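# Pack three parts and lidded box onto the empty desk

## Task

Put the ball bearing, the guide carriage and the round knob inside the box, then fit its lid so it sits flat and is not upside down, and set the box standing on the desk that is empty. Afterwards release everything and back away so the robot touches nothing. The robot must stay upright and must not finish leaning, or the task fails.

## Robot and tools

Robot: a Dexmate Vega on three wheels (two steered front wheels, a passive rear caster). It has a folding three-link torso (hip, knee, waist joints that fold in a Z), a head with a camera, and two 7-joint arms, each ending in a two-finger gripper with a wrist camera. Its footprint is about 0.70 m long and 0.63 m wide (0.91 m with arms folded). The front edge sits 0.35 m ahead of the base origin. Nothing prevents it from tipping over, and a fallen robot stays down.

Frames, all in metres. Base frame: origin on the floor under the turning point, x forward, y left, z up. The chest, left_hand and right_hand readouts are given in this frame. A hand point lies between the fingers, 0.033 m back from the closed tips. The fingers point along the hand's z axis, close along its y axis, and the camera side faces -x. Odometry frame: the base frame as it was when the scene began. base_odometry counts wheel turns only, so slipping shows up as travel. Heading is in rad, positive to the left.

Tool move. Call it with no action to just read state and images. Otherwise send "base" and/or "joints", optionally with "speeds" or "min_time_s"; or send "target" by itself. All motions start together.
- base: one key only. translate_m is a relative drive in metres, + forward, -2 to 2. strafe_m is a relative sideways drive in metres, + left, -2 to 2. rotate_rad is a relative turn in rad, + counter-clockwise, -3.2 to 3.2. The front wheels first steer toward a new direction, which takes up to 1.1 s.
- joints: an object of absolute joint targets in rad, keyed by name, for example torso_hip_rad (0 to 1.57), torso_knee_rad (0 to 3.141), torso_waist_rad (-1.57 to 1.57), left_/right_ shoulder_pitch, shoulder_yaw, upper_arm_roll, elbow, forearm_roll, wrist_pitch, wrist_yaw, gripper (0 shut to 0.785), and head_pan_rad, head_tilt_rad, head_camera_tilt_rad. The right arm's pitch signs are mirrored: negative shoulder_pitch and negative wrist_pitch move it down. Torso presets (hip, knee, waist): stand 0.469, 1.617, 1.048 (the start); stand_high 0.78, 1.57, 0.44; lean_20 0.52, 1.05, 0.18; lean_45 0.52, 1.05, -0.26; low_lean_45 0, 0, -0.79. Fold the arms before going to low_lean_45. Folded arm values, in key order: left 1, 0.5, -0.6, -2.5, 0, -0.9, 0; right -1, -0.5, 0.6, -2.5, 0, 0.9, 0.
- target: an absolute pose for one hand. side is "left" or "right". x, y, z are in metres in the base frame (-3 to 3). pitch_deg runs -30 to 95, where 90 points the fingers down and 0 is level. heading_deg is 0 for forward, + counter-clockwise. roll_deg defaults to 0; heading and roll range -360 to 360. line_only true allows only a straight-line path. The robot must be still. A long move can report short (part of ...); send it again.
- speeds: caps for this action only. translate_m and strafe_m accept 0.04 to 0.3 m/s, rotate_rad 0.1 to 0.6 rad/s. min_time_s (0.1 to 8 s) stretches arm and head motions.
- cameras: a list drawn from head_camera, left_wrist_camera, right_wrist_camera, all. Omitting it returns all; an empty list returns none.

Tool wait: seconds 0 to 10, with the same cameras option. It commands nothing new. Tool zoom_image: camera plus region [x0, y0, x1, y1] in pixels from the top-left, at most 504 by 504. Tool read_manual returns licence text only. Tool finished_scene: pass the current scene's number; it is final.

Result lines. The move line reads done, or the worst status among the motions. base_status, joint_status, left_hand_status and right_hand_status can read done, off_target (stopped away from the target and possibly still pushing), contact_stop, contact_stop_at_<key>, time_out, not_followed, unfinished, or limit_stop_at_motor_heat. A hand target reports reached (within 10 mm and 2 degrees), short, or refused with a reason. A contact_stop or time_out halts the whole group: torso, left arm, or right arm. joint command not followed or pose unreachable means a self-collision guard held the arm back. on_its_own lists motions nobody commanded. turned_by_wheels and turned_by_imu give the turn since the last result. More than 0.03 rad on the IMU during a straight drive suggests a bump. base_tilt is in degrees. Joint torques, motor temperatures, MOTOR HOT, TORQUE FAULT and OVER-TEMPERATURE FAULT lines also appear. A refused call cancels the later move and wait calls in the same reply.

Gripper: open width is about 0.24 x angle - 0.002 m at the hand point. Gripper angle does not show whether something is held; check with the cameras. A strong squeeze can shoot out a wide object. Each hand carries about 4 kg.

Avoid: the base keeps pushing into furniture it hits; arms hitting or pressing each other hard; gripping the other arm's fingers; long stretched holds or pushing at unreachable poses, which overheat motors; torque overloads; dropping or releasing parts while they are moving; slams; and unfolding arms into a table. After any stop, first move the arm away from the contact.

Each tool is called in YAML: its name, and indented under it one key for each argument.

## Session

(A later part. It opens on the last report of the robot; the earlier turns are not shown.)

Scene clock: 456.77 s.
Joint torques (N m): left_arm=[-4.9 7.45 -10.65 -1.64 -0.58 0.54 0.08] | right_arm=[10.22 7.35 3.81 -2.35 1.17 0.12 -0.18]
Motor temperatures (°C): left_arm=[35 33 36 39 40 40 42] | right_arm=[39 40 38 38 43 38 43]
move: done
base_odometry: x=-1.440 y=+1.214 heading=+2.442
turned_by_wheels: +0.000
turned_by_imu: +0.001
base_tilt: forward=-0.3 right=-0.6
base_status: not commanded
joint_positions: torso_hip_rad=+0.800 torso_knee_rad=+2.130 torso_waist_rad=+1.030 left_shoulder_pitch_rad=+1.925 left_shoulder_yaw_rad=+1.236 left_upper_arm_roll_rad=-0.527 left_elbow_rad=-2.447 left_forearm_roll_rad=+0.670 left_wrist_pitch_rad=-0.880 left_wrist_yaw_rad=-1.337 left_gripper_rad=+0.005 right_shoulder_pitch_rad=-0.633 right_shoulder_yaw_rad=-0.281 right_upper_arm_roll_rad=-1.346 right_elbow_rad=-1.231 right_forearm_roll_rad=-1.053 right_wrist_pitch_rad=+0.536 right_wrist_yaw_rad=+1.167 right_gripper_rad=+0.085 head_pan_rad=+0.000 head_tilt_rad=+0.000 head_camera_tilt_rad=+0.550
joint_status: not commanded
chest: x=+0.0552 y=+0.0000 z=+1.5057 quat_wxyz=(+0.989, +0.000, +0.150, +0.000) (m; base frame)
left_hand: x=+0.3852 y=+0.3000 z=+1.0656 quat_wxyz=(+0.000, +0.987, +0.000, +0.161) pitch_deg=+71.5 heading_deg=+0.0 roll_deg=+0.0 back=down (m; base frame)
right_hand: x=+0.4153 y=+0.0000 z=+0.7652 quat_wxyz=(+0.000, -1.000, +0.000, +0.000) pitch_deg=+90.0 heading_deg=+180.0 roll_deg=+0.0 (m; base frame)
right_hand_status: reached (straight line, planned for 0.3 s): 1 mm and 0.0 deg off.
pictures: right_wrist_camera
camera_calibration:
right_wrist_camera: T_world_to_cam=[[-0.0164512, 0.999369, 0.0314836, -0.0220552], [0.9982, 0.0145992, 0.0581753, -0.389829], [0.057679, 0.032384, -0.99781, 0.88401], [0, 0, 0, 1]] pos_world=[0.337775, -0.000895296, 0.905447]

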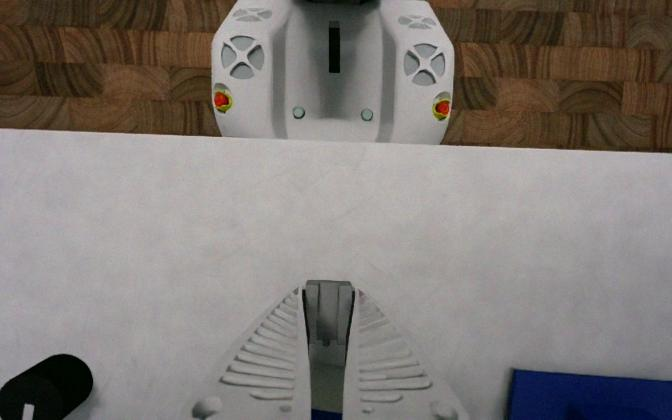

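move:
  joints: {"right_gripper_rad": 0.15}
  cameras: []

move:
  target: {"side": "right", "x": 0.420, "y": 0.0, "z": 0.762, "pitch_deg": 90, "heading_deg": 180, "line_only": true}
  cameras: ["right_wrist_camera"]

zoom_image:
  camera: "right_wrist_camera"
  region: [260, 260, 400, 380]

Scene clock: 460.30 s.
Joint torques (N m): left_arm=[-5.42 10.77 -9.57 -2.95 0.15 0.71 -0.22] | right_arm=[7.48 5.02 5.18 -3.53 0.53 0.5 -0.16]
Motor temperatures (°C): left_arm=[35 33 36 39 40 40 42] | right_arm=[39 40 38 38 43 38 43]
move: done
base_odometry: x=-1.440 y=+1.214 heading=+2.442
turned_by_wheels: +0.000
turned_by_imu: +0.001
base_tilt: forward=-0.3 right=-0.7
base_status: not commanded
joint_positions: torso_hip_rad=+0.800 torso_knee_rad=+2.130 torso_waist_rad=+1.030 left_shoulder_pitch_rad=+1.925 left_shoulder_yaw_rad=+1.236 left_upper_arm_roll_rad=-0.527 left_elbow_rad=-2.447 left_forearm_roll_rad=+0.670 left_wrist_pitch_rad=-0.880 left_wrist_yaw_rad=-1.337 left_gripper_rad=+0.005 right_shoulder_pitch_rad=-0.633 right_shoulder_yaw_rad=-0.280 right_upper_arm_roll_rad=-1.347 right_elbow_rad=-1.227 right_forearm_roll_rad=-1.055 right_wrist_pitch_rad=+0.536 right_wrist_yaw_rad=+1.164 right_gripper_rad=+0.150 head_pan_rad=+0.000 head_tilt_rad=+0.000 head_camera_tilt_rad=+0.550
joint_status: all done
chest: x=+0.0552 y=+0.0000 z=+1.5057 quat_wxyz=(+0.989, +0.000, +0.150, +0.000) (m; base frame)
left_hand: x=+0.3852 y=+0.3000 z=+1.0656 quat_wxyz=(+0.000, +0.987, +0.000, +0.161) pitch_deg=+71.5 heading_deg=+0.0 roll_deg=+0.0 back=down (m; base frame)
right_hand: x=+0.4152 y=-0.0001 z=+0.7642 quat_wxyz=(+0.000, -1.000, +0.000, +0.000) pitch_deg=+90.0 heading_deg=+180.0 roll_deg=+0.0 (m; base frame)
pictures: none
No camera images: "cameras" was empty.

Scene clock: 461.47 s.
Joint torques (N m): left_arm=[-4.48 12.53 -10.73 -2.25 -0.43 0.07 0.1] | right_arm=[21.46 7.49 4.52 -2.13 0.41 0.41 -0.34]
Motor temperatures (°C): left_arm=[35 33 36 39 40 40 42] | right_arm=[39 40 38 38 43 38 43]
move: done
base_odometry: x=-1.440 y=+1.214 heading=+2.442
turned_by_wheels: +0.000
turned_by_imu: +0.000
base_tilt: forward=-0.3 right=-0.8
base_status: not commanded
joint_positions: torso_hip_rad=+0.800 torso_knee_rad=+2.130 torso_waist_rad=+1.030 left_shoulder_pitch_rad=+1.925 left_shoulder_yaw_rad=+1.236 left_upper_arm_roll_rad=-0.527 left_elbow_rad=-2.447 left_forearm_roll_rad=+0.670 left_wrist_pitch_rad=-0.880 left_wrist_yaw_rad=-1.337 left_gripper_rad=+0.005 right_shoulder_pitch_rad=-0.625 right_shoulder_yaw_rad=-0.267 right_upper_arm_roll_rad=-1.350 right_elbow_rad=-1.197 right_forearm_roll_rad=-1.057 right_wrist_pitch_rad=+0.546 right_wrist_yaw_rad=+1.149 right_gripper_rad=+0.150 head_pan_rad=+0.000 head_tilt_rad=+0.000 head_camera_tilt_rad=+0.550
joint_status: not commanded
chest: x=+0.0552 y=+0.0000 z=+1.5057 quat_wxyz=(+0.989, +0.000, +0.150, +0.000) (m; base frame)
left_hand: x=+0.3852 y=+0.3000 z=+1.0656 quat_wxyz=(+0.000, +0.987, +0.000, +0.161) pitch_deg=+71.5 heading_deg=+0.0 roll_deg=+0.0 back=down (m; base frame)
right_hand: x=+0.4189 y=+0.0000 z=+0.7622 quat_wxyz=(+0.000, -1.000, +0.000, +0.000) pitch_deg=+90.0 heading_deg=+180.0 roll_deg=+0.0 (m; base frame)
right_hand_status: reached (straight line, planned for 0.4 s): 1 mm and 0.0 deg off.
pictures: right_wrist_camera
camera_calibration:
right_wrist_camera: T_world_to_cam=[[-0.0164283, 0.999369, 0.0314961, -0.0219206], [0.99824, 0.0145983, 0.0574772, -0.392834], [0.0569812, 0.0323849, -0.99785, 0.881173], [0, 0, 0, 1]] pos_world=[0.341573, -0.000895291, 0.902548]

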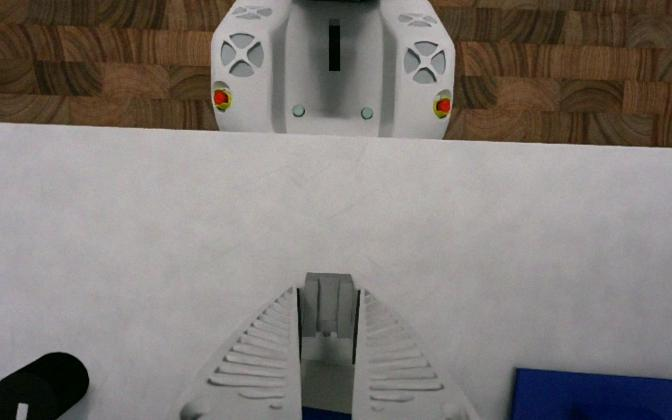

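Scaled by 3.600 from the camera's 672x420 image, which has a finer 960x600 frame.

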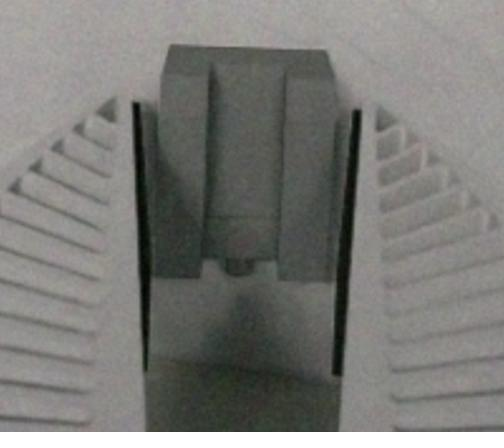

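move:
  joints: {"right_gripper_rad": 0.105}
  cameras: []

move:
  joints: {"right_gripper_rad": 0.07}
  cameras: ["right_wrist_camera"]

zoom_image:
  camera: "right_wrist_camera"
  region: [260, 260, 400, 380]

move:
  target: {"side": "right", "x": 0.420, "y": 0.0, "z": 0.80, "pitch_deg": 90, "heading_deg": 180, "line_only": true}
  cameras: ["right_wrist_camera"]

zoom_image:
  camera: "right_wrist_camera"
  region: [260, 260, 400, 380]

Scene clock: 475.00 s.
Joint torques (N m): left_arm=[-8.53 8.83 -12.02 -3.8 -0.04 1.59 -0.22] | right_arm=[19.31 5.82 3.84 -4.35 0.54 0.73 0.39]
Motor temperatures (°C): left_arm=[35 33 36 39 40 40 42] | right_arm=[39 40 38 38 43 38 43]
move: done
base_odometry: x=-1.440 y=+1.214 heading=+2.442
turned_by_wheels: +0.000
turned_by_imu: +0.001
base_tilt: forward=-0.4 right=-0.8
base_status: not commanded
joint_positions: torso_hip_rad=+0.800 torso_knee_rad=+2.130 torso_waist_rad=+1.030 left_shoulder_pitch_rad=+1.925 left_shoulder_yaw_rad=+1.236 left_upper_arm_roll_rad=-0.527 left_elbow_rad=-2.447 left_forearm_roll_rad=+0.670 left_wrist_pitch_rad=-0.880 left_wrist_yaw_rad=-1.337 left_gripper_rad=+0.005 right_shoulder_pitch_rad=-0.623 right_shoulder_yaw_rad=-0.264 right_upper_arm_roll_rad=-1.350 right_elbow_rad=-1.191 right_forearm_roll_rad=-1.058 right_wrist_pitch_rad=+0.548 right_wrist_yaw_rad=+1.146 right_gripper_rad=+0.105 head_pan_rad=+0.000 head_tilt_rad=+0.000 head_camera_tilt_rad=+0.550
joint_status: all done
chest: x=+0.0552 y=+0.0000 z=+1.5057 quat_wxyz=(+0.989, +0.000, +0.150, +0.000) (m; base frame)
left_hand: x=+0.3852 y=+0.3000 z=+1.0656 quat_wxyz=(+0.000, +0.987, +0.000, +0.161) pitch_deg=+71.5 heading_deg=+0.0 roll_deg=+0.0 back=down (m; base frame)
right_hand: x=+0.4197 y=+0.0000 z=+0.7619 quat_wxyz=(+0.000, -1.000, +0.000, +0.000) pitch_deg=+90.0 heading_deg=+180.0 roll_deg=+0.0 (m; base frame)
pictures: none
No camera images: "cameras" was empty.

Scene clock: 475.47 s.
Joint torques (N m): left_arm=[-4.62 9.19 -11.18 -0.87 -1.08 0.22 -0.04] | right_arm=[21.53 4.03 5.22 -2.84 0.93 -1.21 -0.01]
Motor temperatures (°C): left_arm=[35 33 36 39 40 40 42] | right_arm=[39 40 38 38 43 38 43]
move: done
base_odometry: x=-1.440 y=+1.214 heading=+2.442
turned_by_wheels: +0.000
turned_by_imu: +0.000
base_tilt: forward=-0.3 right=-1.0
base_status: not commanded
joint_positions: torso_hip_rad=+0.800 torso_knee_rad=+2.130 torso_waist_rad=+1.030 left_shoulder_pitch_rad=+1.925 left_shoulder_yaw_rad=+1.236 left_upper_arm_roll_rad=-0.527 left_elbow_rad=-2.447 left_forearm_roll_rad=+0.670 left_wrist_pitch_rad=-0.880 left_wrist_yaw_rad=-1.337 left_gripper_rad=+0.005 right_shoulder_pitch_rad=-0.623 right_shoulder_yaw_rad=-0.264 right_upper_arm_roll_rad=-1.350 right_elbow_rad=-1.191 right_forearm_roll_rad=-1.058 right_wrist_pitch_rad=+0.548 right_wrist_yaw_rad=+1.146 right_gripper_rad=+0.070 head_pan_rad=+0.000 head_tilt_rad=+0.000 head_camera_tilt_rad=+0.550
joint_status: all done
chest: x=+0.0552 y=+0.0000 z=+1.5057 quat_wxyz=(+0.989, +0.000, +0.150, +0.000) (m; base frame)
left_hand: x=+0.3852 y=+0.3000 z=+1.0656 quat_wxyz=(+0.000, +0.987, +0.000, +0.161) pitch_deg=+71.5 heading_deg=+0.0 roll_deg=+0.0 back=down (m; base frame)
right_hand: x=+0.4197 y=+0.0000 z=+0.7619 quat_wxyz=(+0.000, -1.000, +0.000, +0.000) pitch_deg=+90.0 heading_deg=+180.0 roll_deg=+0.0 (m; base frame)
pictures: right_wrist_camera
camera_calibration:
right_wrist_camera: T_world_to_cam=[[-0.0164283, 0.999369, 0.0314961, -0.021898], [0.99824, 0.0145983, 0.0574772, -0.393616], [0.0569812, 0.0323849, -0.99785, 0.880828], [0, 0, 0, 1]] pos_world=[0.342373, -0.000895291, 0.902248]

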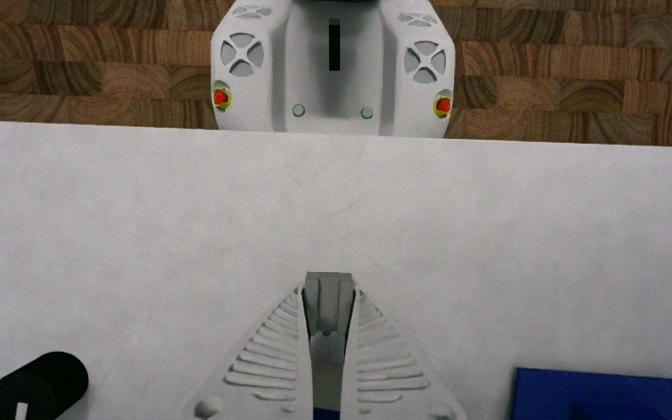

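Scaled by 3.600 from the camera's 672x420 image, which has a finer 960x600 frame.

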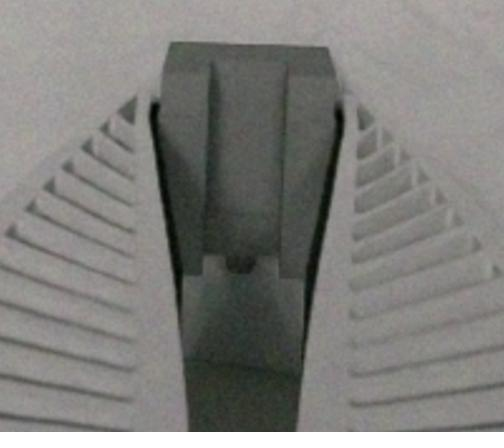

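Scene clock: 477.70 s.
Joint torques (N m): left_arm=[-6.84 9.1 -11.73 -2.55 -0.61 0.2 0.05] | right_arm=[15.63 0.11 11.76 -10.75 1.63 -0.96 0.51]
Motor temperatures (°C): left_arm=[35 33 36 39 40 40 42] | right_arm=[39 40 38 38 43 38 43]
move: done
base_odometry: x=-1.440 y=+1.214 heading=+2.442
turned_by_wheels: +0.000
turned_by_imu: +0.000
base_tilt: forward=-0.4 right=-0.8
base_status: not commanded
joint_positions: torso_hip_rad=+0.800 torso_knee_rad=+2.130 torso_waist_rad=+1.030 left_shoulder_pitch_rad=+1.925 left_shoulder_yaw_rad=+1.236 left_upper_arm_roll_rad=-0.527 left_elbow_rad=-2.447 left_forearm_roll_rad=+0.670 left_wrist_pitch_rad=-0.880 left_wrist_yaw_rad=-1.337 left_gripper_rad=+0.005 right_shoulder_pitch_rad=-0.623 right_shoulder_yaw_rad=-0.327 right_upper_arm_roll_rad=-1.307 right_elbow_rad=-1.352 right_forearm_roll_rad=-0.990 right_wrist_pitch_rad=+0.535 right_wrist_yaw_rad=+1.274 right_gripper_rad=+0.070 head_pan_rad=+0.000 head_tilt_rad=+0.000 head_camera_tilt_rad=+0.550
joint_status: not commanded
chest: x=+0.0552 y=+0.0000 z=+1.5057 quat_wxyz=(+0.989, +0.000, +0.150, +0.000) (m; base frame)
left_hand: x=+0.3852 y=+0.3000 z=+1.0656 quat_wxyz=(+0.000, +0.987, +0.000, +0.161) pitch_deg=+71.5 heading_deg=+0.0 roll_deg=+0.0 back=down (m; base frame)
right_hand: x=+0.4198 y=-0.0001 z=+0.7985 quat_wxyz=(+0.000, -1.000, +0.000, +0.000) pitch_deg=+90.0 heading_deg=-180.0 roll_deg=+0.0 (m; base frame)
right_hand_status: reached (straight line, planned for 0.9 s): 2 mm and 0.0 deg off.
pictures: right_wrist_camera
camera_calibration:
right_wrist_camera: T_world_to_cam=[[-0.0166079, 0.999379, 0.0310869, -0.0225002], [0.998237, 0.0148011, 0.0574763, -0.39571], [0.0569805, 0.0319867, -0.997863, 0.917265], [0, 0, 0, 1]] pos_world=[0.342373, -0.000997165, 0.938748]

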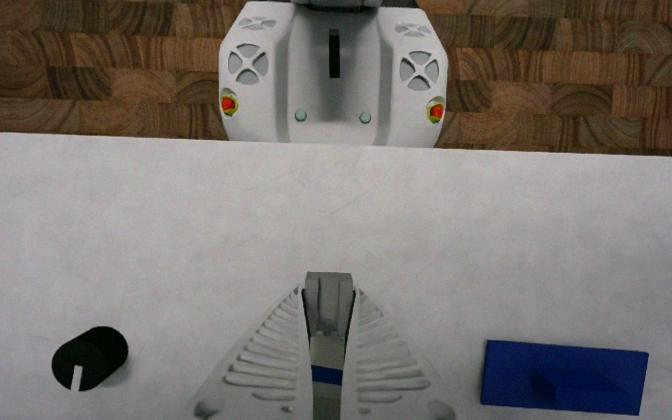

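Scaled by 3.600 from the camera's 672x420 image, which has a finer 960x600 frame.

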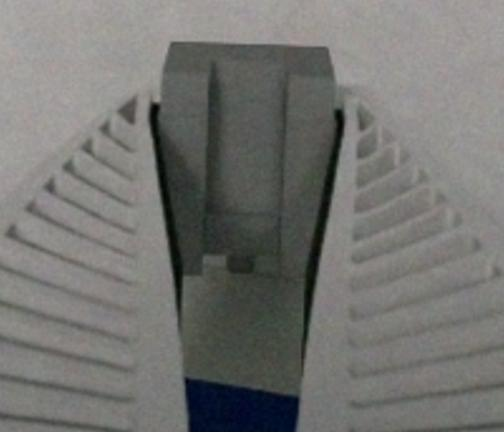

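move:
  target: {"side": "right", "x": 0.43, "y": -0.01, "z": 0.86, "pitch_deg": 90, "heading_deg": 180, "line_only": true}
  cameras: []

move:
  target: {"side": "right", "x": 0.53, "y": -0.005, "z": 0.86, "pitch_deg": 90, "heading_deg": 180, "line_only": true}
  cameras: ["right_wrist_camera"]

zoom_image:
  camera: "right_wrist_camera"
  region: [235, 180, 425, 300]

Scene clock: 533.20 s.
Joint torques (N m): left_arm=[-8.19 10.58 -9.86 -3.95 -0.5 1.11 -0.3] | right_arm=[23.68 0.2 7.18 -9.21 1.46 -0.74 0.56]
Motor temperatures (°C): left_arm=[35 33 36 39 40 40 42] | right_arm=[38 40 38 38 43 38 43]
move: done
base_odometry: x=-1.440 y=+1.214 heading=+2.442
turned_by_wheels: +0.000
turned_by_imu: +0.001
base_tilt: forward=-0.3 right=-0.8
base_status: not commanded
joint_positions: torso_hip_rad=+0.800 torso_knee_rad=+2.130 torso_waist_rad=+1.030 left_shoulder_pitch_rad=+1.925 left_shoulder_yaw_rad=+1.236 left_upper_arm_roll_rad=-0.527 left_elbow_rad=-2.447 left_forearm_roll_rad=+0.670 left_wrist_pitch_rad=-0.880 left_wrist_yaw_rad=-1.337 left_gripper_rad=+0.005 right_shoulder_pitch_rad=-0.450 right_shoulder_yaw_rad=-0.447 right_upper_arm_roll_rad=-1.440 right_elbow_rad=-1.563 right_forearm_roll_rad=-0.769 right_wrist_pitch_rad=+0.420 right_wrist_yaw_rad=+1.347 right_gripper_rad=+0.070 head_pan_rad=+0.000 head_tilt_rad=+0.000 head_camera_tilt_rad=+0.550
joint_status: not commanded
chest: x=+0.0552 y=+0.0000 z=+1.5057 quat_wxyz=(+0.989, +0.000, +0.150, +0.000) (m; base frame)
left_hand: x=+0.3852 y=+0.3000 z=+1.0656 quat_wxyz=(+0.000, +0.987, +0.000, +0.161) pitch_deg=+71.5 heading_deg=+0.0 roll_deg=+0.0 back=down (m; base frame)
right_hand: x=+0.4300 y=-0.0095 z=+0.8585 quat_wxyz=(+0.000, -1.000, +0.000, +0.000) pitch_deg=+90.0 heading_deg=-180.0 roll_deg=+0.0 (m; base frame)
right_hand_status: reached (straight line, planned for 1.1 s): 2 mm and 0.0 deg off.
pictures: none
No camera images: "cameras" was empty.

Scene clock: 537.07 s.
Joint torques (N m): left_arm=[-6.86 10.65 -11.78 -3.47 -0.28 0.15 -0.21] | right_arm=[27.83 4.66 5.52 -0.97 0.3 -0.12 -0.24]
Motor temperatures (°C): left_arm=[35 33 36 39 40 40 42] | right_arm=[38 40 38 38 43 38 43]
move: done
base_odometry: x=-1.440 y=+1.214 heading=+2.442
turned_by_wheels: +0.000
turned_by_imu: +0.001
base_tilt: forward=-0.2 right=-0.8
base_status: not commanded
joint_positions: torso_hip_rad=+0.800 torso_knee_rad=+2.130 torso_waist_rad=+1.030 left_shoulder_pitch_rad=+1.925 left_shoulder_yaw_rad=+1.236 left_upper_arm_roll_rad=-0.527 left_elbow_rad=-2.447 left_forearm_roll_rad=+0.670 left_wrist_pitch_rad=-0.880 left_wrist_yaw_rad=-1.337 left_gripper_rad=+0.005 right_shoulder_pitch_rad=-0.278 right_shoulder_yaw_rad=-0.181 right_upper_arm_roll_rad=-1.459 right_elbow_rad=-0.946 right_forearm_roll_rad=-0.768 right_wrist_pitch_rad=+0.711 right_wrist_yaw_rad=+1.137 right_gripper_rad=+0.070 head_pan_rad=+0.000 head_tilt_rad=+0.000 head_camera_tilt_rad=+0.550
joint_status: not commanded
chest: x=+0.0552 y=+0.0000 z=+1.5057 quat_wxyz=(+0.989, +0.000, +0.150, +0.000) (m; base frame)
left_hand: x=+0.3852 y=+0.3000 z=+1.0656 quat_wxyz=(+0.000, +0.987, +0.000, +0.161) pitch_deg=+71.5 heading_deg=+0.0 roll_deg=+0.0 back=down (m; base frame)
right_hand: x=+0.5291 y=-0.0050 z=+0.8597 quat_wxyz=(+0.000, -1.000, +0.000, +0.000) pitch_deg=+90.0 heading_deg=-180.0 roll_deg=+0.0 (m; base frame)
right_hand_status: reached (straight line, planned for 2.3 s): 1 mm and 0.0 deg off.
pictures: right_wrist_camera
camera_calibration:
right_wrist_camera: T_world_to_cam=[[-0.0166301, 0.999366, 0.031486, -0.0180811], [0.998237, 0.0148003, 0.0574823, -0.508268], [0.0569798, 0.0323864, -0.99785, 0.972253], [0, 0, 0, 1]] pos_world=[0.451673, -0.00589562, 0.999948]

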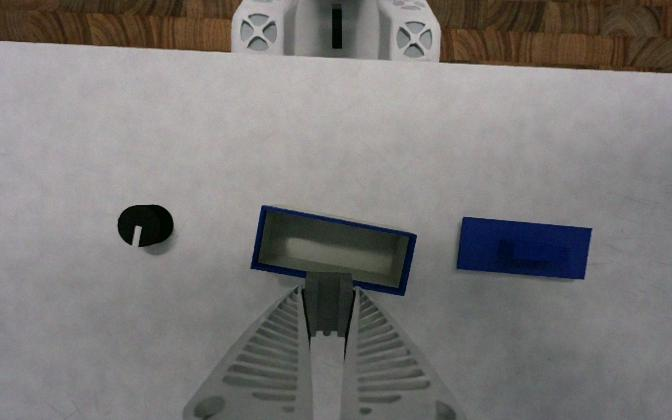

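Scaled by 2.653 from the camera's 672x420 image, which has a finer 960x600 frame.

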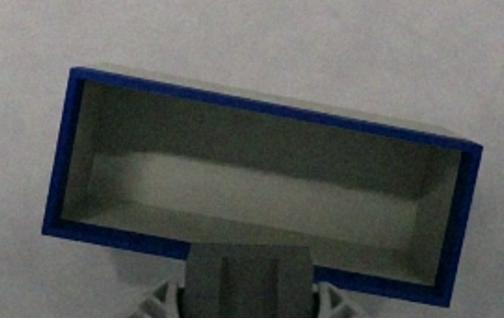

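move:
  target: {"side": "right", "x": 0.5088, "y": 0.0292, "z": 0.835, "pitch_deg": 90, "heading_deg": 170.1, "line_only": true}
  cameras: ["right_wrist_camera"]

zoom_image:
  camera: "right_wrist_camera"
  region: [190, 220, 440, 375]

Scene clock: 546.57 s.
Joint torques (N m): left_arm=[-6.43 12.46 -12.28 -3.2 -1.32 -0.68 0.23] | right_arm=[13.8 5.31 11.15 -0.07 0.84 -0.23 0.36]
Motor temperatures (°C): left_arm=[35 33 36 39 40 40 42] | right_arm=[38 40 38 38 43 38 43]
move: done
base_odometry: x=-1.440 y=+1.214 heading=+2.442
turned_by_wheels: +0.000
turned_by_imu: +0.001
base_tilt: forward=-0.2 right=-0.8
base_status: not commanded
joint_positions: torso_hip_rad=+0.800 torso_knee_rad=+2.130 torso_waist_rad=+1.030 left_shoulder_pitch_rad=+1.925 left_shoulder_yaw_rad=+1.236 left_upper_arm_roll_rad=-0.527 left_elbow_rad=-2.447 left_forearm_roll_rad=+0.670 left_wrist_pitch_rad=-0.880 left_wrist_yaw_rad=-1.337 left_gripper_rad=+0.005 right_shoulder_pitch_rad=-0.360 right_shoulder_yaw_rad=-0.110 right_upper_arm_roll_rad=-1.440 right_elbow_rad=-0.936 right_forearm_roll_rad=-0.763 right_wrist_pitch_rad=+0.488 right_wrist_yaw_rad=+1.185 right_gripper_rad=+0.070 head_pan_rad=+0.000 head_tilt_rad=+0.000 head_camera_tilt_rad=+0.550
joint_status: not commanded
chest: x=+0.0552 y=+0.0000 z=+1.5057 quat_wxyz=(+0.989, +0.000, +0.150, +0.000) (m; base frame)
left_hand: x=+0.3852 y=+0.3000 z=+1.0656 quat_wxyz=(+0.000, +0.987, +0.000, +0.161) pitch_deg=+71.5 heading_deg=+0.0 roll_deg=+0.0 back=down (m; base frame)
right_hand: x=+0.5095 y=+0.0283 z=+0.8356 quat_wxyz=(+0.000, -0.996, +0.084, +0.000) pitch_deg=+90.0 heading_deg=+170.4 roll_deg=+0.0 (m; base frame)
right_hand_status: reached (straight line, planned for 1.1 s): 1 mm and 0.3 deg off.
pictures: right_wrist_camera
camera_calibration:
right_wrist_camera: T_world_to_cam=[[0.150568, 0.988102, 0.0313747, -0.135652], [0.986629, -0.152196, 0.0583109, -0.477889], [0.0623922, 0.0221754, -0.997805, 0.9458], [0, 0, 0, 1]] pos_world=[0.432913, 0.0403321, 0.975847]

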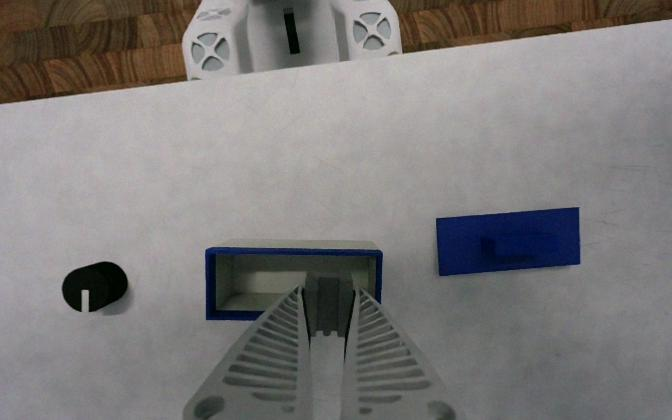

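Scaled by 2.016 from the camera's 672x420 image, which has a finer 960x600 frame.

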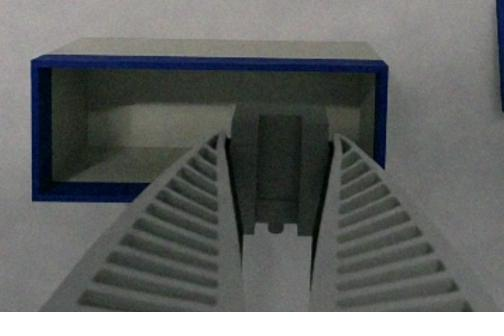

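move:
  target: {"side": "right", "x": 0.5082, "y": 0.0292, "z": 0.80, "pitch_deg": 90, "heading_deg": 170.1, "line_only": true}
  cameras: ["right_wrist_camera"]

zoom_image:
  camera: "right_wrist_camera"
  region: [150, 220, 450, 400]

Scene clock: 556.37 s.
Joint torques (N m): left_arm=[-5.75 8.64 -12.3 -3.54 -0.24 0.25 -0.65] | right_arm=[11.99 6.64 3.68 -1.92 0.47 0.52 -0.08]
Motor temperatures (°C): left_arm=[35 33 36 39 40 40 42] | right_arm=[38 40 38 38 43 38 43]
move: done
base_odometry: x=-1.440 y=+1.214 heading=+2.442
turned_by_wheels: +0.000
turned_by_imu: +0.001
base_tilt: forward=-0.3 right=-0.8
base_status: not commanded
joint_positions: torso_hip_rad=+0.800 torso_knee_rad=+2.130 torso_waist_rad=+1.030 left_shoulder_pitch_rad=+1.925 left_shoulder_yaw_rad=+1.236 left_upper_arm_roll_rad=-0.527 left_elbow_rad=-2.447 left_forearm_roll_rad=+0.670 left_wrist_pitch_rad=-0.880 left_wrist_yaw_rad=-1.337 left_gripper_rad=+0.005 right_shoulder_pitch_rad=-0.368 right_shoulder_yaw_rad=+0.008 right_upper_arm_roll_rad=-1.488 right_elbow_rad=-0.687 right_forearm_roll_rad=-0.815 right_wrist_pitch_rad=+0.542 right_wrist_yaw_rad=+1.038 right_gripper_rad=+0.070 head_pan_rad=+0.000 head_tilt_rad=+0.000 head_camera_tilt_rad=+0.550
joint_status: not commanded
chest: x=+0.0552 y=+0.0000 z=+1.5057 quat_wxyz=(+0.989, +0.000, +0.150, +0.000) (m; base frame)
left_hand: x=+0.3852 y=+0.3000 z=+1.0656 quat_wxyz=(+0.000, +0.987, +0.000, +0.161) pitch_deg=+71.5 heading_deg=+0.0 roll_deg=+0.0 back=down (m; base frame)
right_hand: x=+0.5084 y=+0.0293 z=+0.8008 quat_wxyz=(+0.000, -0.996, +0.086, +0.000) pitch_deg=+90.0 heading_deg=+170.1 roll_deg=+0.0 (m; base frame)
right_hand_status: reached (straight line, planned for 1.1 s): 1 mm and 0.0 deg off.
pictures: right_wrist_camera
camera_calibration:
right_wrist_camera: T_world_to_cam=[[0.155545, 0.987323, 0.0316001, -0.138035], [0.985867, -0.157172, 0.0579883, -0.473844], [0.0622198, 0.0221337, -0.997817, 0.911297], [0, 0, 0, 1]] pos_world=[0.431917, 0.0416396, 0.941147]

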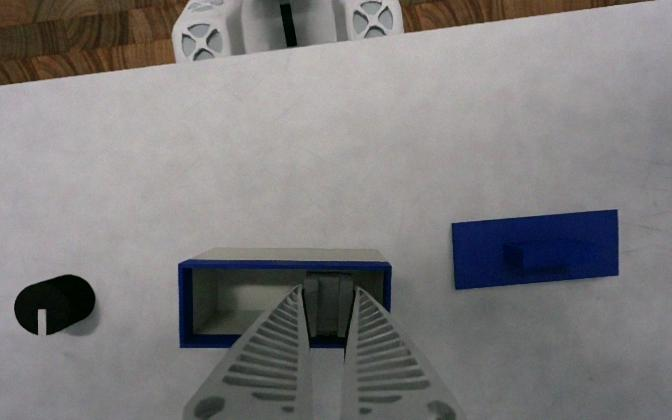

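Scaled by 1.680 from the camera's 672x420 image, which has a finer 960x600 frame.

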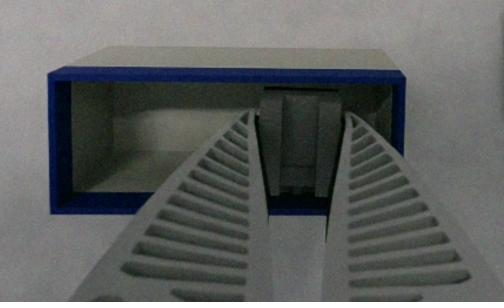

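move:
  target: {"side": "right", "x": 0.5068, "y": 0.0295, "z": 0.786, "pitch_deg": 90, "heading_deg": 170.1, "line_only": true}
  cameras: ["right_wrist_camera"]

zoom_image:
  camera: "right_wrist_camera"
  region: [150, 220, 450, 400]

Scene clock: 560.27 s.
Joint torques (N m): left_arm=[-8.93 11.01 -9.3 -2.44 -0.44 -0.03 0.01] | right_arm=[25.01 7.35 2.04 1.53 0.8 -0.1 0.1]
Motor temperatures (°C): left_arm=[35 33 36 39 40 40 42] | right_arm=[38 40 38 38 43 38 43]
move: done
base_odometry: x=-1.440 y=+1.214 heading=+2.442
turned_by_wheels: +0.000
turned_by_imu: +0.001
base_tilt: forward=-0.2 right=-0.8
base_status: not commanded
joint_positions: torso_hip_rad=+0.800 torso_knee_rad=+2.130 torso_waist_rad=+1.030 left_shoulder_pitch_rad=+1.925 left_shoulder_yaw_rad=+1.236 left_upper_arm_roll_rad=-0.527 left_elbow_rad=-2.447 left_forearm_roll_rad=+0.670 left_wrist_pitch_rad=-0.880 left_wrist_yaw_rad=-1.337 left_gripper_rad=+0.005 right_shoulder_pitch_rad=-0.368 right_shoulder_yaw_rad=+0.095 right_upper_arm_roll_rad=-1.518 right_elbow_rad=-0.513 right_forearm_roll_rad=-0.843 right_wrist_pitch_rad=+0.586 right_wrist_yaw_rad=+0.945 right_gripper_rad=+0.070 head_pan_rad=+0.000 head_tilt_rad=+0.000 head_camera_tilt_rad=+0.550
joint_status: not commanded
chest: x=+0.0552 y=+0.0000 z=+1.5057 quat_wxyz=(+0.989, +0.000, +0.150, +0.000) (m; base frame)
left_hand: x=+0.3852 y=+0.3000 z=+1.0656 quat_wxyz=(+0.000, +0.987, +0.000, +0.161) pitch_deg=+71.5 heading_deg=+0.0 roll_deg=+0.0 back=down (m; base frame)
right_hand: x=+0.5065 y=+0.0295 z=+0.7862 quat_wxyz=(+0.000, -0.996, +0.086, +0.000) pitch_deg=+90.0 heading_deg=+170.1 roll_deg=+0.0 (m; base frame)
right_hand_status: reached (straight line, planned for 0.9 s): 0 mm and 0.0 deg off.
pictures: right_wrist_camera
camera_calibration:
right_wrist_camera: T_world_to_cam=[[0.155568, 0.987323, 0.0315076, -0.137514], [0.985901, -0.157176, 0.0573973, -0.47064], [0.0616219, 0.0221342, -0.997854, 0.897127], [0, 0, 0, 1]] pos_world=[0.430115, 0.0419396, 0.926548]

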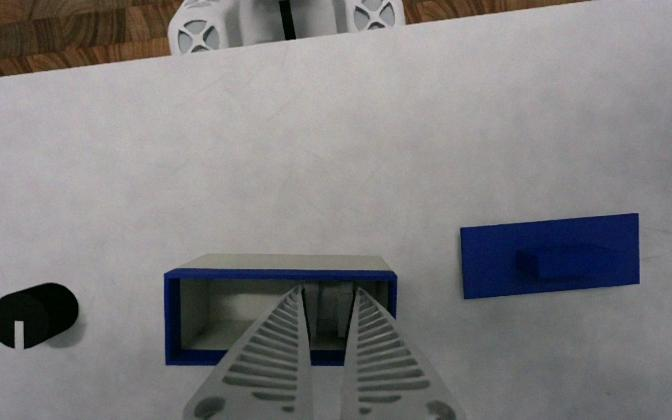

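Scaled by 1.680 from the camera's 672x420 image, which has a finer 960x600 frame.

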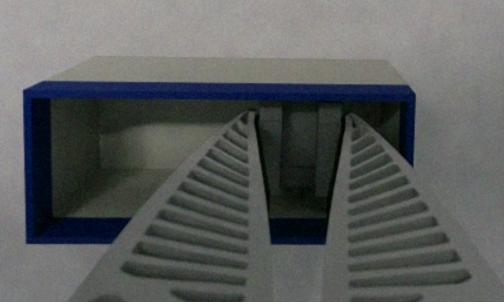

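move:
  target: {"side": "right", "x": 0.5068, "y": 0.0295, "z": 0.773, "pitch_deg": 90, "heading_deg": 170.1, "line_only": true}
  cameras: ["right_wrist_camera"]

zoom_image:
  camera: "right_wrist_camera"
  region: [150, 220, 450, 400]

Scene clock: 561.97 s.
Joint torques (N m): left_arm=[-7.66 12.68 -11.14 -4.83 -1.03 0.08 0.31] | right_arm=[23.94 7.94 2.7 -0.47 0.84 0.98 -0.21]
Motor temperatures (°C): left_arm=[35 33 36 39 40 40 42] | right_arm=[38 40 38 38 43 38 43]
move: refused
base_odometry: x=-1.440 y=+1.214 heading=+2.442
turned_by_wheels: +0.000
turned_by_imu: +0.000
base_tilt: forward=-0.4 right=-0.8
base_status: not commanded
joint_positions: torso_hip_rad=+0.800 torso_knee_rad=+2.130 torso_waist_rad=+1.030 left_shoulder_pitch_rad=+1.925 left_shoulder_yaw_rad=+1.236 left_upper_arm_roll_rad=-0.527 left_elbow_rad=-2.447 left_forearm_roll_rad=+0.670 left_wrist_pitch_rad=-0.880 left_wrist_yaw_rad=-1.337 left_gripper_rad=+0.005 right_shoulder_pitch_rad=-0.368 right_shoulder_yaw_rad=+0.098 right_upper_arm_roll_rad=-1.519 right_elbow_rad=-0.507 right_forearm_roll_rad=-0.843 right_wrist_pitch_rad=+0.587 right_wrist_yaw_rad=+0.942 right_gripper_rad=+0.070 head_pan_rad=+0.000 head_tilt_rad=+0.000 head_camera_tilt_rad=+0.550
joint_status: not commanded
chest: x=+0.0552 y=+0.0000 z=+1.5057 quat_wxyz=(+0.989, +0.000, +0.150, +0.000) (m; base frame)
left_hand: x=+0.3852 y=+0.3000 z=+1.0656 quat_wxyz=(+0.000, +0.987, +0.000, +0.161) pitch_deg=+71.5 heading_deg=+0.0 roll_deg=+0.0 back=down (m; base frame)
right_hand: x=+0.5065 y=+0.0295 z=+0.7859 quat_wxyz=(+0.000, -0.996, +0.086, +0.000) pitch_deg=+90.0 heading_deg=+170.1 roll_deg=+0.0 (m; base frame)
right_hand_status: refused: no posture of the arm gets there (out of reach): the closest leaves the hand 0.5 cm and 0 deg from the pose. Nothing moved.
pictures: right_wrist_camera
camera_calibration:
right_wrist_camera: T_world_to_cam=[[0.155666, 0.987307, 0.0315126, -0.13755], [0.985886, -0.157274, 0.0573949, -0.47061], [0.0616224, 0.0221333, -0.997854, 0.896827], [0, 0, 0, 1]] pos_world=[0.430115, 0.0419398, 0.926248]

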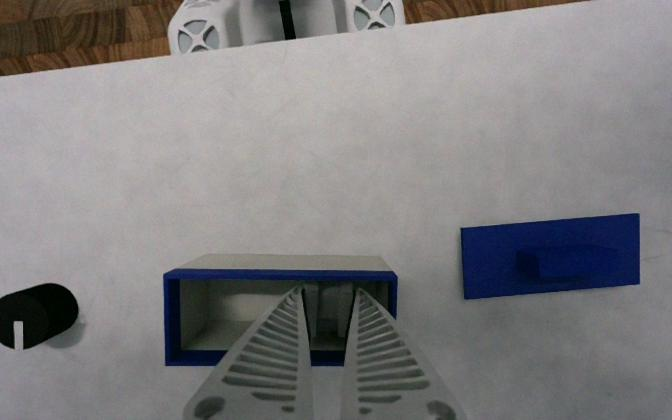

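Scaled by 1.680 from the camera's 672x420 image, which has a finer 960x600 frame.

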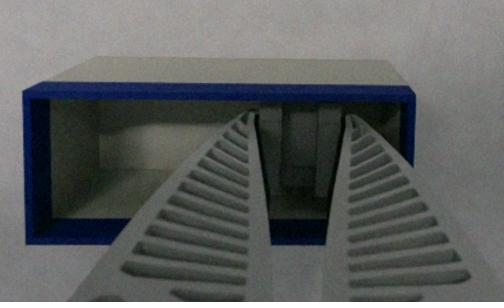

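move:
  joints: {"torso_hip_rad": 0.7406, "torso_knee_rad": 2.0222, "torso_waist_rad": 0.9816}
  min_time_s: 2
  cameras: ["right_wrist_camera"]

zoom_image:
  camera: "right_wrist_camera"
  region: [150, 220, 450, 400]

"min_time_s" has no arm or head joint beside it: it slows only arm and head motions. Command such a joint too, or leave it out
Scene clock: 566.23 s.
Joint torques (N m): left_arm=[-6.33 9.39 -10.16 -3.01 -0.35 -0.67 -0.27] | right_arm=[27.07 9.71 4 0.35 0.23 0.03 0.06]
Motor temperatures (°C): left_arm=[35 33 36 39 40 40 42] | right_arm=[38 40 38 38 43 38 43]
base_odometry: x=-1.440 y=+1.214 heading=+2.442
turned_by_wheels: +0.000
turned_by_imu: +0.000
base_tilt: forward=-0.3 right=-0.8
base_status: not commanded
joint_positions: torso_hip_rad=+0.800 torso_knee_rad=+2.130 torso_waist_rad=+1.030 left_shoulder_pitch_rad=+1.925 left_shoulder_yaw_rad=+1.236 left_upper_arm_roll_rad=-0.527 left_elbow_rad=-2.447 left_forearm_roll_rad=+0.670 left_wrist_pitch_rad=-0.880 left_wrist_yaw_rad=-1.337 left_gripper_rad=+0.005 right_shoulder_pitch_rad=-0.368 right_shoulder_yaw_rad=+0.098 right_upper_arm_roll_rad=-1.519 right_elbow_rad=-0.507 right_forearm_roll_rad=-0.843 right_wrist_pitch_rad=+0.587 right_wrist_yaw_rad=+0.942 right_gripper_rad=+0.070 head_pan_rad=+0.000 head_tilt_rad=+0.000 head_camera_tilt_rad=+0.550
joint_status: not commanded
chest: x=+0.0552 y=+0.0000 z=+1.5057 quat_wxyz=(+0.989, +0.000, +0.150, +0.000) (m; base frame)
left_hand: x=+0.3852 y=+0.3000 z=+1.0656 quat_wxyz=(+0.000, +0.987, +0.000, +0.161) pitch_deg=+71.5 heading_deg=+0.0 roll_deg=+0.0 back=down (m; base frame)
right_hand: x=+0.5065 y=+0.0295 z=+0.7859 quat_wxyz=(+0.000, -0.996, +0.086, +0.000) pitch_deg=+90.0 heading_deg=+170.1 roll_deg=+0.0 (m; base frame)
right_hand_status: refused: no posture of the arm gets there (out of reach): the closest leaves the hand 0.5 cm and 0 deg from the pose. Nothing moved.
pictures: none

Scaled by 1.680 from the camera's 672x420 image, which has a finer 960x600 frame.

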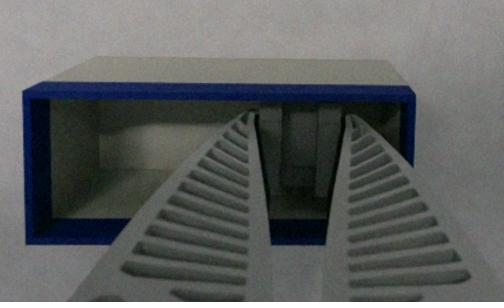

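move:
  joints: {"torso_hip_rad": 0.7406, "torso_knee_rad": 2.0222, "torso_waist_rad": 0.9816}
  cameras: ["right_wrist_camera"]

zoom_image:
  camera: "right_wrist_camera"
  region: [150, 220, 450, 400]

Scene clock: 570.50 s.
Joint torques (N m): left_arm=[-8.1 8.58 -11.47 -3.84 -0.47 0.03 -0.05] | right_arm=[24.14 8.37 3.25 0.35 -0.06 0.77 0.25]
Motor temperatures (°C): left_arm=[35 33 36 39 40 40 42] | right_arm=[38 40 38 38 43 38 43]
move: done
base_odometry: x=-1.440 y=+1.214 heading=+2.442
turned_by_wheels: +0.000
turned_by_imu: +0.001
base_tilt: forward=-0.3 right=-0.8
base_status: not commanded
joint_positions: torso_hip_rad=+0.741 torso_knee_rad=+2.022 torso_waist_rad=+0.982 left_shoulder_pitch_rad=+1.925 left_shoulder_yaw_rad=+1.236 left_upper_arm_roll_rad=-0.527 left_elbow_rad=-2.447 left_forearm_roll_rad=+0.670 left_wrist_pitch_rad=-0.880 left_wrist_yaw_rad=-1.337 left_gripper_rad=+0.005 right_shoulder_pitch_rad=-0.368 right_shoulder_yaw_rad=+0.098 right_upper_arm_roll_rad=-1.519 right_elbow_rad=-0.507 right_forearm_roll_rad=-0.843 right_wrist_pitch_rad=+0.587 right_wrist_yaw_rad=+0.942 right_gripper_rad=+0.070 head_pan_rad=+0.000 head_tilt_rad=+0.000 head_camera_tilt_rad=+0.550
joint_status: all done
chest: x=+0.0548 y=+0.0000 z=+1.4917 quat_wxyz=(+0.989, +0.000, +0.150, +0.000) (m; base frame)
left_hand: x=+0.3848 y=+0.3000 z=+1.0516 quat_wxyz=(+0.000, +0.987, +0.000, +0.161) pitch_deg=+71.5 heading_deg=+0.0 roll_deg=+0.0 back=down (m; base frame)
right_hand: x=+0.5061 y=+0.0295 z=+0.7718 quat_wxyz=(+0.000, -0.996, +0.086, +0.000) pitch_deg=+90.0 heading_deg=+170.1 roll_deg=+0.0 (m; base frame)
pictures: right_wrist_camera
camera_calibration:
right_wrist_camera: T_world_to_cam=[[0.155565, 0.987323, 0.031523, -0.13701], [0.985896, -0.157175, 0.0574958, -0.469507], [0.0617216, 0.0221341, -0.997848, 0.882734], [0, 0, 0, 1]] pos_world=[0.429715, 0.0419396, 0.912148]

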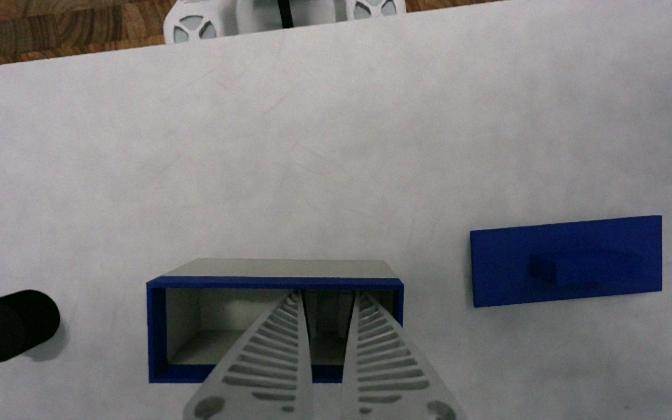

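Scaled by 1.680 from the camera's 672x420 image, which has a finer 960x600 frame.

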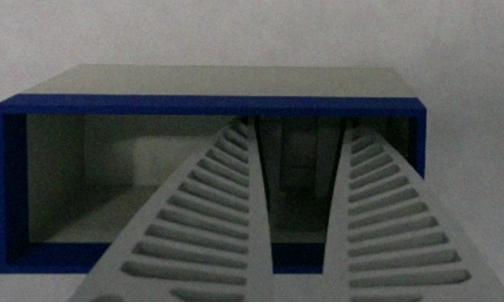

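move:
  joints: {"torso_hip_rad": 0.7178, "torso_knee_rad": 1.9808, "torso_waist_rad": 0.963}
  cameras: ["right_wrist_camera", "head_camera"]

zoom_image:
  camera: "right_wrist_camera"
  region: [250, 240, 410, 400]

Scene clock: 572.77 s.
Joint torques (N m): left_arm=[-7.45 8 -9.31 -2.86 -0.37 1.15 0.16] | right_arm=[24.63 6.93 4.45 -0.02 0.9 0.71 -0.12]
Motor temperatures (°C): left_arm=[35 33 36 39 40 40 42] | right_arm=[38 40 38 38 43 38 43]
move: done
base_odometry: x=-1.440 y=+1.214 heading=+2.442
turned_by_wheels: +0.000
turned_by_imu: +0.000
base_tilt: forward=-0.2 right=-0.9
base_status: not commanded
joint_positions: torso_hip_rad=+0.718 torso_knee_rad=+1.981 torso_waist_rad=+0.963 left_shoulder_pitch_rad=+1.925 left_shoulder_yaw_rad=+1.236 left_upper_arm_roll_rad=-0.527 left_elbow_rad=-2.447 left_forearm_roll_rad=+0.670 left_wrist_pitch_rad=-0.880 left_wrist_yaw_rad=-1.337 left_gripper_rad=+0.005 right_shoulder_pitch_rad=-0.368 right_shoulder_yaw_rad=+0.098 right_upper_arm_roll_rad=-1.519 right_elbow_rad=-0.507 right_forearm_roll_rad=-0.843 right_wrist_pitch_rad=+0.587 right_wrist_yaw_rad=+0.942 right_gripper_rad=+0.070 head_pan_rad=+0.000 head_tilt_rad=+0.000 head_camera_tilt_rad=+0.550
joint_status: all done
chest: x=+0.0544 y=+0.0000 z=+1.4857 quat_wxyz=(+0.989, +0.000, +0.150, +0.000) (m; base frame)
left_hand: x=+0.3844 y=+0.3000 z=+1.0456 quat_wxyz=(+0.000, +0.987, +0.000, +0.161) pitch_deg=+71.5 heading_deg=+0.0 roll_deg=+0.0 back=down (m; base frame)
right_hand: x=+0.5057 y=+0.0295 z=+0.7658 quat_wxyz=(+0.000, -0.996, +0.086, +0.000) pitch_deg=+90.0 heading_deg=+170.1 roll_deg=+0.0 (m; base frame)
pictures: head_camera, right_wrist_camera
camera_calibration:
head_camera: T_world_to_cam=[[-0.0192075, -0.999013, 0.0400606, -0.0403969], [-0.753382, -0.0118801, -0.657476, 1.07527], [0.657303, -0.0428094, -0.752409, 1.13269], [0, 0, 0, 1]] pos_world=[0.064796, 0.020907, 1.56083]
right_wrist_camera: T_world_to_cam=[[0.155565, 0.987323, 0.031523, -0.136759], [0.985896, -0.157175, 0.0574958, -0.468768], [0.0617216, 0.0221341, -0.997848, 0.876772], [0, 0, 0, 1]] pos_world=[0.429315, 0.0419396, 0.906148]

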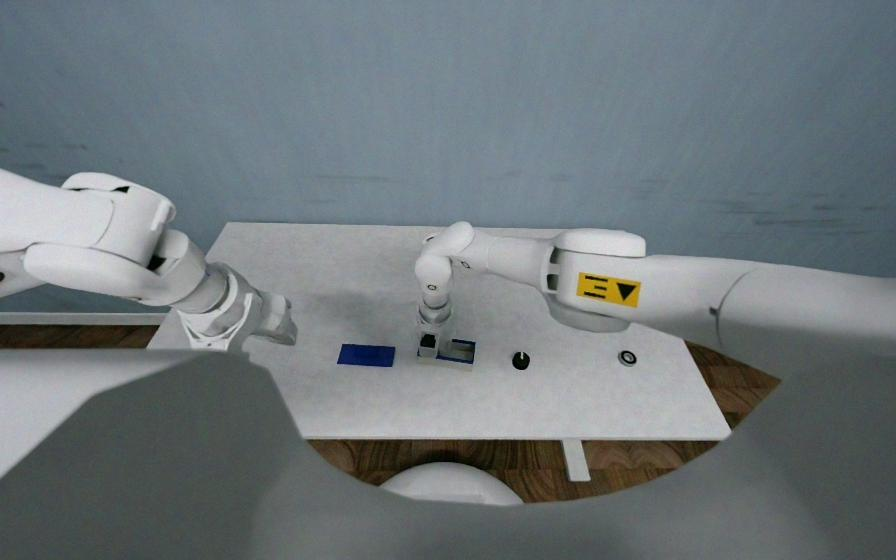

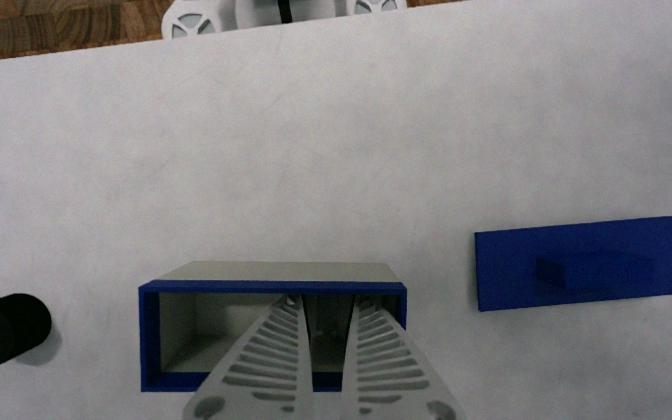

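Scaled by 3.150 from the camera's 672x420 image, which has a finer 960x600 frame.

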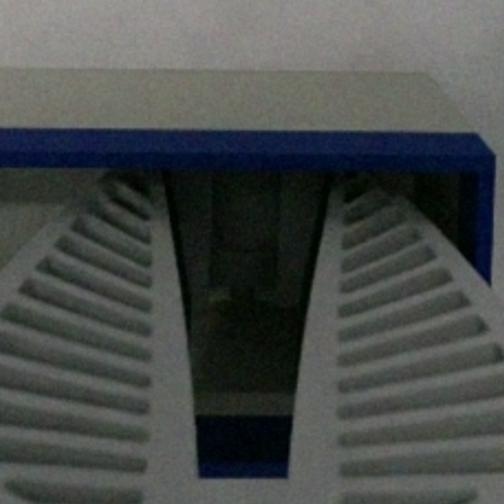

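move:
  joints: {"torso_hip_rad": 0.7041, "torso_knee_rad": 1.9559, "torso_waist_rad": 0.9518}
  cameras: ["right_wrist_camera"]

zoom_image:
  camera: "right_wrist_camera"
  region: [250, 240, 410, 400]

Scene clock: 575.57 s.
Joint torques (N m): left_arm=[-5.64 10.01 -10.85 -2.13 0.89 0.69 0] | right_arm=[21.57 5.8 2.19 -0.66 0.45 -1.04 -0.07]
Motor temperatures (°C): left_arm=[35 33 36 39 40 40 42] | right_arm=[38 40 38 38 43 38 43]
move: done
base_odometry: x=-1.440 y=+1.214 heading=+2.442
turned_by_wheels: +0.000
turned_by_imu: +0.000
base_tilt: forward=-0.3 right=-0.8
base_status: not commanded
joint_positions: torso_hip_rad=+0.704 torso_knee_rad=+1.956 torso_waist_rad=+0.952 left_shoulder_pitch_rad=+1.925 left_shoulder_yaw_rad=+1.236 left_upper_arm_roll_rad=-0.527 left_elbow_rad=-2.447 left_forearm_roll_rad=+0.670 left_wrist_pitch_rad=-0.880 left_wrist_yaw_rad=-1.337 left_gripper_rad=+0.005 right_shoulder_pitch_rad=-0.368 right_shoulder_yaw_rad=+0.098 right_upper_arm_roll_rad=-1.519 right_elbow_rad=-0.507 right_forearm_roll_rad=-0.843 right_wrist_pitch_rad=+0.587 right_wrist_yaw_rad=+0.942 right_gripper_rad=+0.070 head_pan_rad=+0.000 head_tilt_rad=+0.000 head_camera_tilt_rad=+0.550
joint_status: all done
chest: x=+0.0539 y=+0.0000 z=+1.4820 quat_wxyz=(+0.989, +0.000, +0.149, +0.000) (m; base frame)
left_hand: x=+0.3840 y=+0.3000 z=+1.0420 quat_wxyz=(+0.000, +0.987, +0.000, +0.161) pitch_deg=+71.5 heading_deg=+0.0 roll_deg=+0.0 back=down (m; base frame)
right_hand: x=+0.5055 y=+0.0295 z=+0.7624 quat_wxyz=(+0.000, -0.996, +0.086, +0.000) pitch_deg=+90.0 heading_deg=+170.1 roll_deg=+0.0 (m; base frame)
pictures: right_wrist_camera
camera_calibration:
right_wrist_camera: T_world_to_cam=[[0.15554, 0.987321, 0.0316987, -0.13675], [0.985868, -0.157173, 0.0579726, -0.468691], [0.0622197, 0.0222336, -0.997815, 0.873049], [0, 0, 0, 1]] pos_world=[0.429017, 0.04194, 0.902647]

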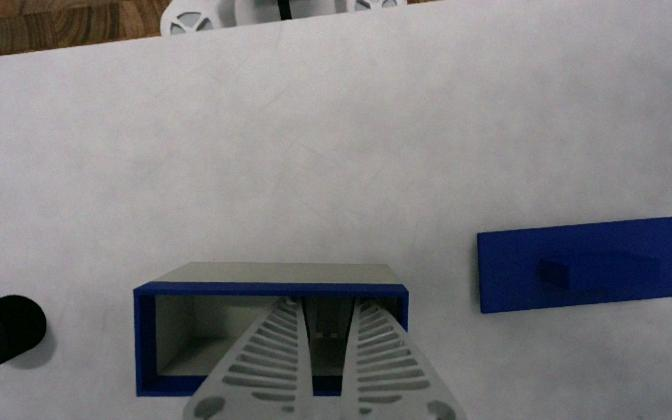

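Scaled by 3.150 from the camera's 672x420 image, which has a finer 960x600 frame.

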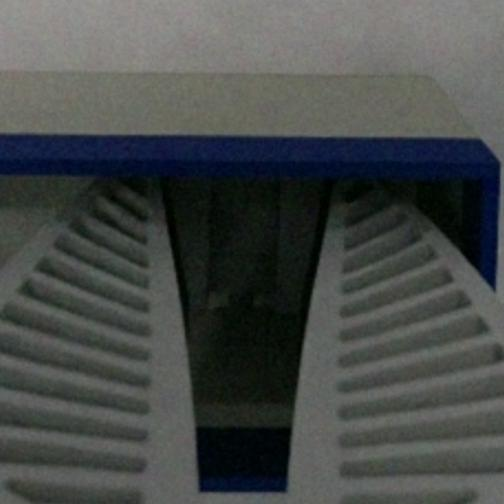

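move:
  joints: {"right_gripper_rad": 0.13}
  cameras: ["right_wrist_camera"]

zoom_image:
  camera: "right_wrist_camera"
  region: [250, 240, 410, 400]

Scene clock: 580.60 s.
Joint torques (N m): left_arm=[-8.14 7.05 -9.48 -2.74 0.64 0.33 -0.01] | right_arm=[20.75 5.48 2.53 1.34 0.19 -1.32 -0.09]
Motor temperatures (°C): left_arm=[34 33 36 39 40 40 42] | right_arm=[38 40 38 37 43 38 43]
move: done
base_odometry: x=-1.440 y=+1.214 heading=+2.442
turned_by_wheels: +0.000
turned_by_imu: +0.001
base_tilt: forward=-0.3 right=-0.7
base_status: not commanded
joint_positions: torso_hip_rad=+0.704 torso_knee_rad=+1.956 torso_waist_rad=+0.952 left_shoulder_pitch_rad=+1.925 left_shoulder_yaw_rad=+1.236 left_upper_arm_roll_rad=-0.527 left_elbow_rad=-2.447 left_forearm_roll_rad=+0.670 left_wrist_pitch_rad=-0.880 left_wrist_yaw_rad=-1.337 left_gripper_rad=+0.005 right_shoulder_pitch_rad=-0.368 right_shoulder_yaw_rad=+0.098 right_upper_arm_roll_rad=-1.519 right_elbow_rad=-0.507 right_forearm_roll_rad=-0.843 right_wrist_pitch_rad=+0.587 right_wrist_yaw_rad=+0.942 right_gripper_rad=+0.130 head_pan_rad=+0.000 head_tilt_rad=+0.000 head_camera_tilt_rad=+0.550
joint_status: all done
chest: x=+0.0540 y=+0.0000 z=+1.4819 quat_wxyz=(+0.989, +0.000, +0.149, +0.000) (m; base frame)
left_hand: x=+0.3841 y=+0.3000 z=+1.0419 quat_wxyz=(+0.000, +0.987, +0.000, +0.161) pitch_deg=+71.5 heading_deg=+0.0 roll_deg=+0.0 back=down (m; base frame)
right_hand: x=+0.5055 y=+0.0295 z=+0.7623 quat_wxyz=(+0.000, -0.996, +0.086, +0.000) pitch_deg=+90.0 heading_deg=+170.1 roll_deg=+0.0 (m; base frame)
pictures: right_wrist_camera
camera_calibration:
right_wrist_camera: T_world_to_cam=[[0.155548, 0.987321, 0.0316678, -0.136738], [0.985879, -0.157174, 0.0577756, -0.46861], [0.0620204, 0.0222338, -0.997827, 0.87304], [0, 0, 0, 1]] pos_world=[0.429116, 0.04194, 0.902548]

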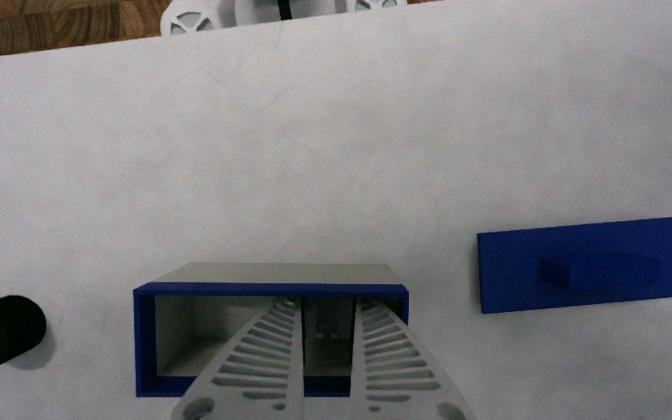

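Scaled by 3.150 from the camera's 672x420 image, which has a finer 960x600 frame.

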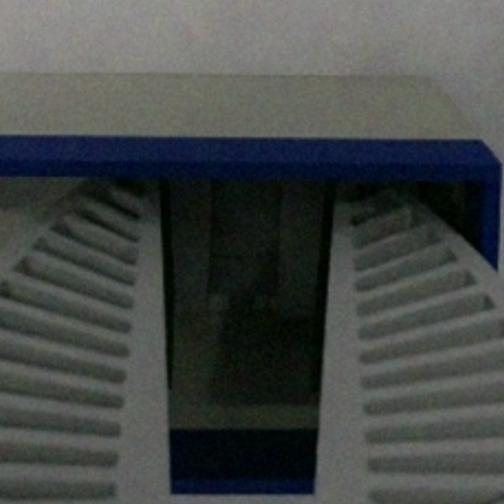

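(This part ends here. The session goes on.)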